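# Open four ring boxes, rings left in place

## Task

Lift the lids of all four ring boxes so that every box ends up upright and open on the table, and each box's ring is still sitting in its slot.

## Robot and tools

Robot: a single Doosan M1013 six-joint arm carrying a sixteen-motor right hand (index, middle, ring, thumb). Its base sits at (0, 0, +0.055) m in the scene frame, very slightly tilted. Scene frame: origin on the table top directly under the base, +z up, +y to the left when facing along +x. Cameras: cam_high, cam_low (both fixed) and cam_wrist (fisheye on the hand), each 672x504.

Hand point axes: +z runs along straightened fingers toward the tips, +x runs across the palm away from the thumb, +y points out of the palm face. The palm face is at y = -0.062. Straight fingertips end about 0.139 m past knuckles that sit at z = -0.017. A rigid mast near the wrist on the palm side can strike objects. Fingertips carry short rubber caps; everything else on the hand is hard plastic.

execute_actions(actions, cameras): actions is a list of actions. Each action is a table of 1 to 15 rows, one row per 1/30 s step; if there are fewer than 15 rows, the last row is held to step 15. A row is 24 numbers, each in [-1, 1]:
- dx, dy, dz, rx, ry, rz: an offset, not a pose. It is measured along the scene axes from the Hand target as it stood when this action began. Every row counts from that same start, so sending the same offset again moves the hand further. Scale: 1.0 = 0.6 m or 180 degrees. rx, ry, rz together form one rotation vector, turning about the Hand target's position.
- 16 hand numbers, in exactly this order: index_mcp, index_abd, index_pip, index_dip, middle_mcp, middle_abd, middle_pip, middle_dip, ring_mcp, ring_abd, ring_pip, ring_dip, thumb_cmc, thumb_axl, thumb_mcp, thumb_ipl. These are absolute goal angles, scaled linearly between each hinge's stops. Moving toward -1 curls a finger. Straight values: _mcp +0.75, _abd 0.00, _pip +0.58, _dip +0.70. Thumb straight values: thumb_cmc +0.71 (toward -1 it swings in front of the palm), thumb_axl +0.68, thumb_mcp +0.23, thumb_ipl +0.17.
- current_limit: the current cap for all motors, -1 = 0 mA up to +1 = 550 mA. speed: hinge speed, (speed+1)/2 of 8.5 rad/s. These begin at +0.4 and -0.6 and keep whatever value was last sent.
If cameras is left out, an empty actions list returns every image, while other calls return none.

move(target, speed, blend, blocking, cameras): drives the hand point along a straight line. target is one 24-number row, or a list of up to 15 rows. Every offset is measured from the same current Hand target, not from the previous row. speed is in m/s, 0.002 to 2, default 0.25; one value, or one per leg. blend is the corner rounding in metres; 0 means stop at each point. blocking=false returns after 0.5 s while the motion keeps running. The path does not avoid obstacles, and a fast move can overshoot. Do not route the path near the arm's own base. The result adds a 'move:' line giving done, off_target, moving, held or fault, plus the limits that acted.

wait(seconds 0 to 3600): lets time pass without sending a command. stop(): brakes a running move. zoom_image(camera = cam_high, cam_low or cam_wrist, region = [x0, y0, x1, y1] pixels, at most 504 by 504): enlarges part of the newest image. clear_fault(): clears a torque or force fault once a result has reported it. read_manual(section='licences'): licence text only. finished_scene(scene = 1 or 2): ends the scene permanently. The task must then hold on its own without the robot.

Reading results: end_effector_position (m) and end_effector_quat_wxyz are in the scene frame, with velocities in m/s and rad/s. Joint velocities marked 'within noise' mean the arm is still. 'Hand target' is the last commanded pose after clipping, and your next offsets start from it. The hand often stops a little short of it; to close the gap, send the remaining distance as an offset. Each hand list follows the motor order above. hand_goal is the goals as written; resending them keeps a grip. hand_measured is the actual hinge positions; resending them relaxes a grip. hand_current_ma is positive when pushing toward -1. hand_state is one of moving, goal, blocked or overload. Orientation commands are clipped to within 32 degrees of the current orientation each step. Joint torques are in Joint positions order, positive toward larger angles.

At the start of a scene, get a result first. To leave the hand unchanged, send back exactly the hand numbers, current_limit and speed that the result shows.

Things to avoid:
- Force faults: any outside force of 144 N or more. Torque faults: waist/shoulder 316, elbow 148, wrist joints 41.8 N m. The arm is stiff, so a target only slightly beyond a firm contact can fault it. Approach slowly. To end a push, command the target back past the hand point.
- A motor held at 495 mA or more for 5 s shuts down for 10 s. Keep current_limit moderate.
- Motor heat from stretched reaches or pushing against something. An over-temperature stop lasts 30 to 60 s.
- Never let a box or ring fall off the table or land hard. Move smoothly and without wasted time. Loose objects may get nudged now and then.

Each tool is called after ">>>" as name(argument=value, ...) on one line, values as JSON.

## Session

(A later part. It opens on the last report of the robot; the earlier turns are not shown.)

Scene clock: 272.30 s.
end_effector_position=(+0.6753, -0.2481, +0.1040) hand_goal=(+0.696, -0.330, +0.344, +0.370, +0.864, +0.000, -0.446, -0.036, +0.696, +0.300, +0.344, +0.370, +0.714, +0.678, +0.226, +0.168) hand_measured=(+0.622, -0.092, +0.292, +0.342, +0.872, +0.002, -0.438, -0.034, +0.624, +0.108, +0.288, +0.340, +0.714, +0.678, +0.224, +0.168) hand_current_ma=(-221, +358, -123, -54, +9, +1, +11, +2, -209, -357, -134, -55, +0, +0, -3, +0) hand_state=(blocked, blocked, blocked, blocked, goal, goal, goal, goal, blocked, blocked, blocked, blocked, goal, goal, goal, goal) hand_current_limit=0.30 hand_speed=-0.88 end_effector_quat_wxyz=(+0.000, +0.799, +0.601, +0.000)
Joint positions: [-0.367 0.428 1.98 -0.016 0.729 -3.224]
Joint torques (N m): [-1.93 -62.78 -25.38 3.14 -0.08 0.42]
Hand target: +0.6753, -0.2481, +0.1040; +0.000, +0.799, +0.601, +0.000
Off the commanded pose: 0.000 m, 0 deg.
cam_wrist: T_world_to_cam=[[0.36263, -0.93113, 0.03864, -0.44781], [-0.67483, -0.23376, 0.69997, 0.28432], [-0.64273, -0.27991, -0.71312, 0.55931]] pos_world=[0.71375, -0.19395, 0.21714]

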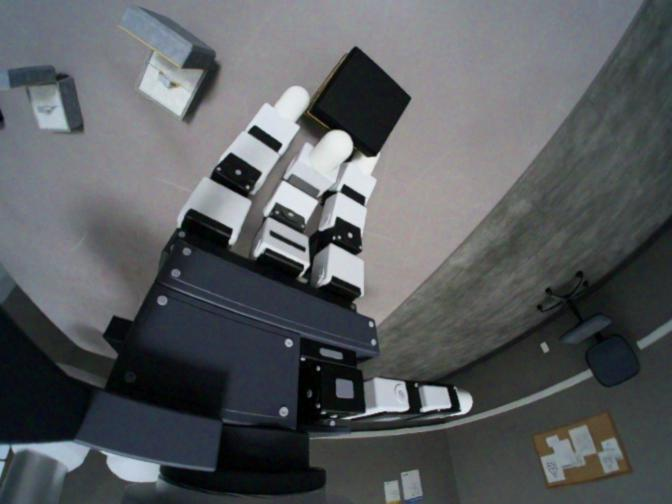

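>>> execute_actions(actions=[[[0,0,0,0,0,0, 0.6964, -0.33, 0.3445, 0.3693, 0.7068, 0.0, -0.4029, 0.0507, 0.6964, 0.3, 0.3445, 0.3693, 0.714, 0.678, 0.226, 0.168, 0.3, -0.86]], [[0,0,0,0,0,0, 0.6964, -0.33, 0.3445, 0.3693, 0.5411, 0.0, -0.2613, 0.042, 0.6964, 0.3, 0.3445, 0.3693, 0.714, 0.678, 0.226, 0.168, 0.3, -0.86]], [[0,0,0,0,0,0, 0.6964, -0.33, 0.3445, 0.3693, 0.3849, 0.0, -0.1197, 0.0957, 0.6964, 0.3, 0.3445, 0.3693, 0.714, 0.678, 0.226, 0.168, 0.3, -0.85]], [[0,0,0,0,0,0, 0.6964, -0.33, 0.3445, 0.3693, 0.2274, 0.0, 0.0292, 0.2304, 0.6964, 0.3, 0.3445, 0.3693, 0.714, 0.678, 0.226, 0.168, 0.3, -0.85]], [[0,0,0,0,0,0, 0.6964, -0.33, 0.3445, 0.3693, -0.1233, 0.0, 0.3197, 0.7913, 0.6964, 0.3, 0.3445, 0.3693, 0.714, 0.678, 0.226, 0.168, 0.3, -0.8]], [[0,0,0,0,0,0, 0.6964, -0.33, 0.3445, 0.3693, -0.2329, 0.0, 0.5328, 0.6957, 0.6964, 0.3, 0.3445, 0.3693, 0.714, 0.678, 0.226, 0.168, 0.3, -0.8]]], cameras=["cam_wrist"])

>>> move(target=[[0, 0, 0, 0, 0, 0, 0.625, -0.33, 0.294, 0.344, 0.3425, 0.0, -0.2993, 0.1159, 0.625, 0.3, 0.294, 0.344, 0.714, 0.678, 0.226, 0.168, 0.3, -0.75], [0, 0, 0, 0, 0, 0, 0.6164, 0.04, 0.2847, 0.3333, 0.3425, 0.0, -0.2993, 0.1159, 0.6164, -0.04, 0.2847, 0.3333, 0.714, 0.678, 0.226, 0.168, 0.0, -0.86], [0, 0, 0.2, 0, 0, 0, 0.6164, 0.04, 0.2847, 0.3333, 0.3425, 0.0, -0.2993, 0.1159, 0.6164, -0.04, 0.2847, 0.3333, 0.714, 0.678, 0.226, 0.168, 0.0, -0.86]], speed=[0.2, 0.2, 0.2], cameras=["all"])

>>> zoom_image(camera="cam_wrist", region=[0, 0, 450, 200])

>>> zoom_image(camera="cam_low", region=[390, 280, 490, 390])

Scene clock: 277.10 s.
end_effector_position=(+0.6753, -0.2481, +0.1040) hand_goal=(+0.696, -0.330, +0.344, +0.370, -0.232, +0.000, +0.532, +0.696, +0.696, +0.300, +0.344, +0.370, +0.714, +0.678, +0.226, +0.168) hand_measured=(+0.650, -0.092, +0.310, +0.348, -0.224, +0.002, +0.526, +0.694, +0.652, +0.108, +0.306, +0.348, +0.714, +0.678, +0.224, +0.168) hand_current_ma=(-117, +358, -70, -36, +10, +2, -7, -2, -104, -357, -77, -36, +0, +0, -3, +0) hand_state=(blocked, blocked, blocked, blocked, goal, goal, goal, goal, blocked, blocked, blocked, blocked, goal, goal, goal, goal) hand_current_limit=0.30 hand_speed=-0.80 end_effector_quat_wxyz=(+0.000, +0.799, +0.601, +0.000)
Joint positions: [-0.367 0.428 1.98 -0.016 0.729 -3.224]
Joint torques (N m): [-2 -61.8 -24.25 3.23 0.32 0.33]
Hand target: +0.6753, -0.2481, +0.1040; +0.000, +0.799, +0.601, +0.000
Off the commanded pose: 0.000 m, 0 deg.
cam_wrist: T_world_to_cam=[[0.36263, -0.93113, 0.03864, -0.44781], [-0.67483, -0.23376, 0.69997, 0.28432], [-0.64273, -0.27991, -0.71312, 0.55931]] pos_world=[0.71375, -0.19395, 0.21714]

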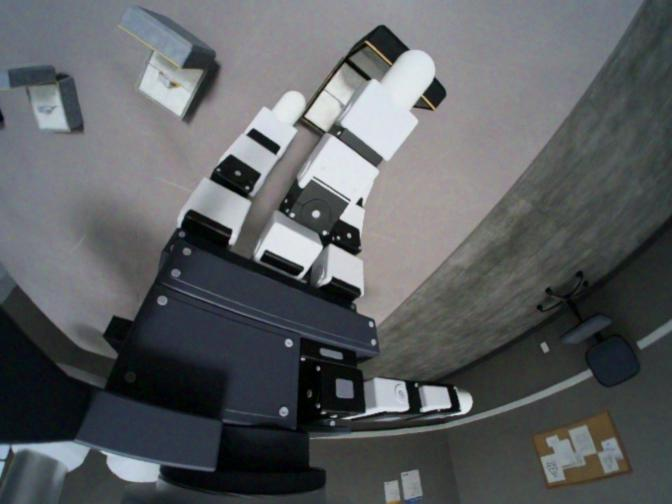

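Scene clock: 280.03 s.
end_effector_position=(+0.6753, -0.2481, +0.2239) hand_goal=(+0.616, +0.040, +0.284, +0.334, +0.342, +0.000, -0.300, +0.116, +0.616, -0.040, +0.284, +0.334, +0.714, +0.678, +0.226, +0.168) hand_measured=(+0.622, +0.036, +0.288, +0.336, +0.346, +0.002, -0.292, +0.120, +0.620, -0.036, +0.288, +0.336, +0.714, +0.678, +0.224, +0.168) hand_current_ma=(+6, -2, +3, +2, +3, +2, +8, +3, +5, +2, +3, +2, +0, +0, -3, +0) hand_state=(goal, goal, goal, goal, goal, goal, goal, goal, goal, goal, goal, goal, goal, goal, goal, goal) hand_current_limit=0.00 hand_speed=-0.86 end_effector_quat_wxyz=(+0.000, +0.799, +0.601, +0.000)
Joint positions: [-0.365 0.289 1.904 -0.013 0.945 -3.226]
Joint torques (N m): [-1.81 -58.19 -33.74 3.79 -0.45 0.36]
Hand target: +0.6753, -0.2481, +0.2240; +0.000, +0.799, +0.601, +0.000
Off the commanded pose: 0.000 m, 0 deg.
move: done
cam_wrist: T_world_to_cam=[[0.36267, -0.93112, 0.03855, -0.45244], [-0.67475, -0.23383, 0.70003, 0.20031], [-0.64279, -0.27989, -0.71308, 0.64484]] pos_world=[0.71375, -0.19395, 0.33704]

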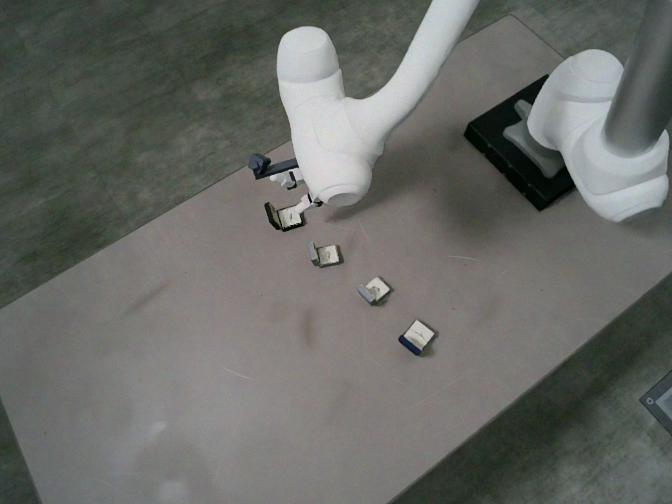

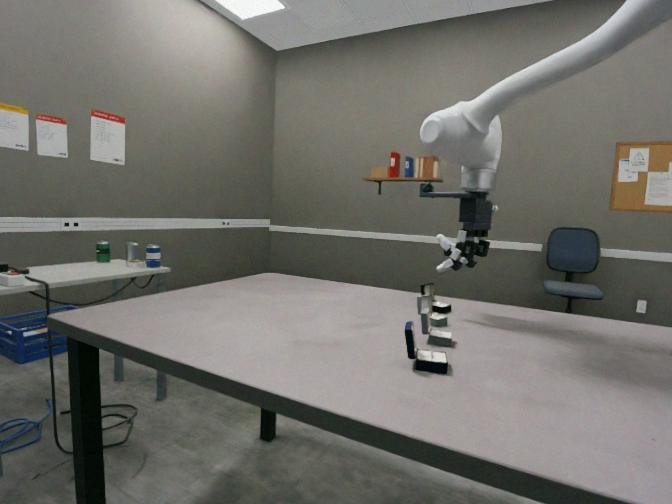

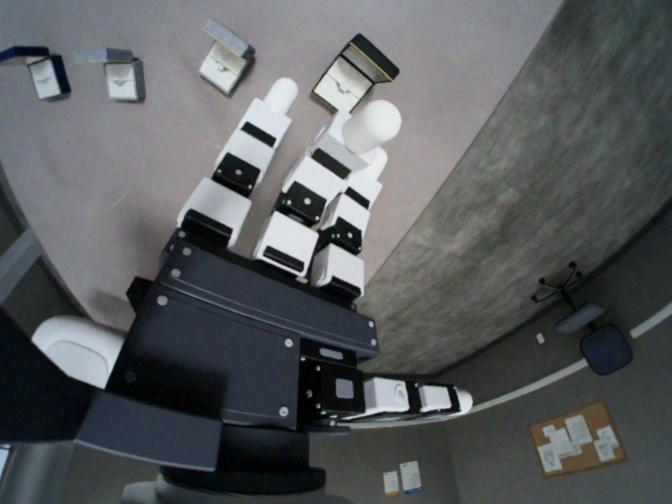

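Scaled by 1.120 from the camera's image (finer frame: 960x720).

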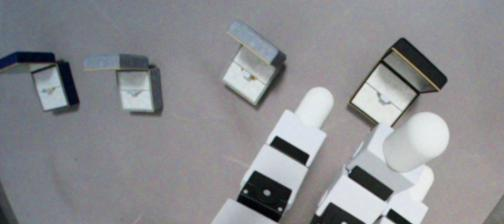

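Scaled by 4.582.

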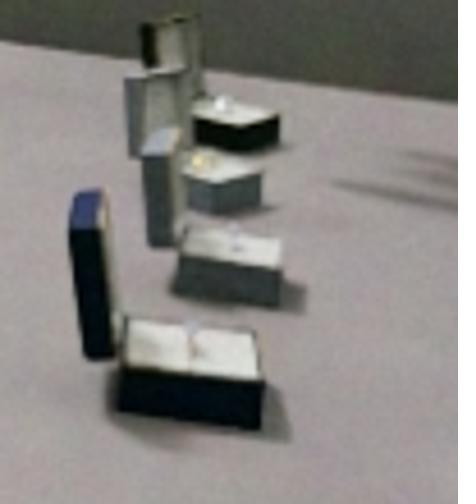

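>>> finished_scene(scene=1)

The scene is finished: the task was done.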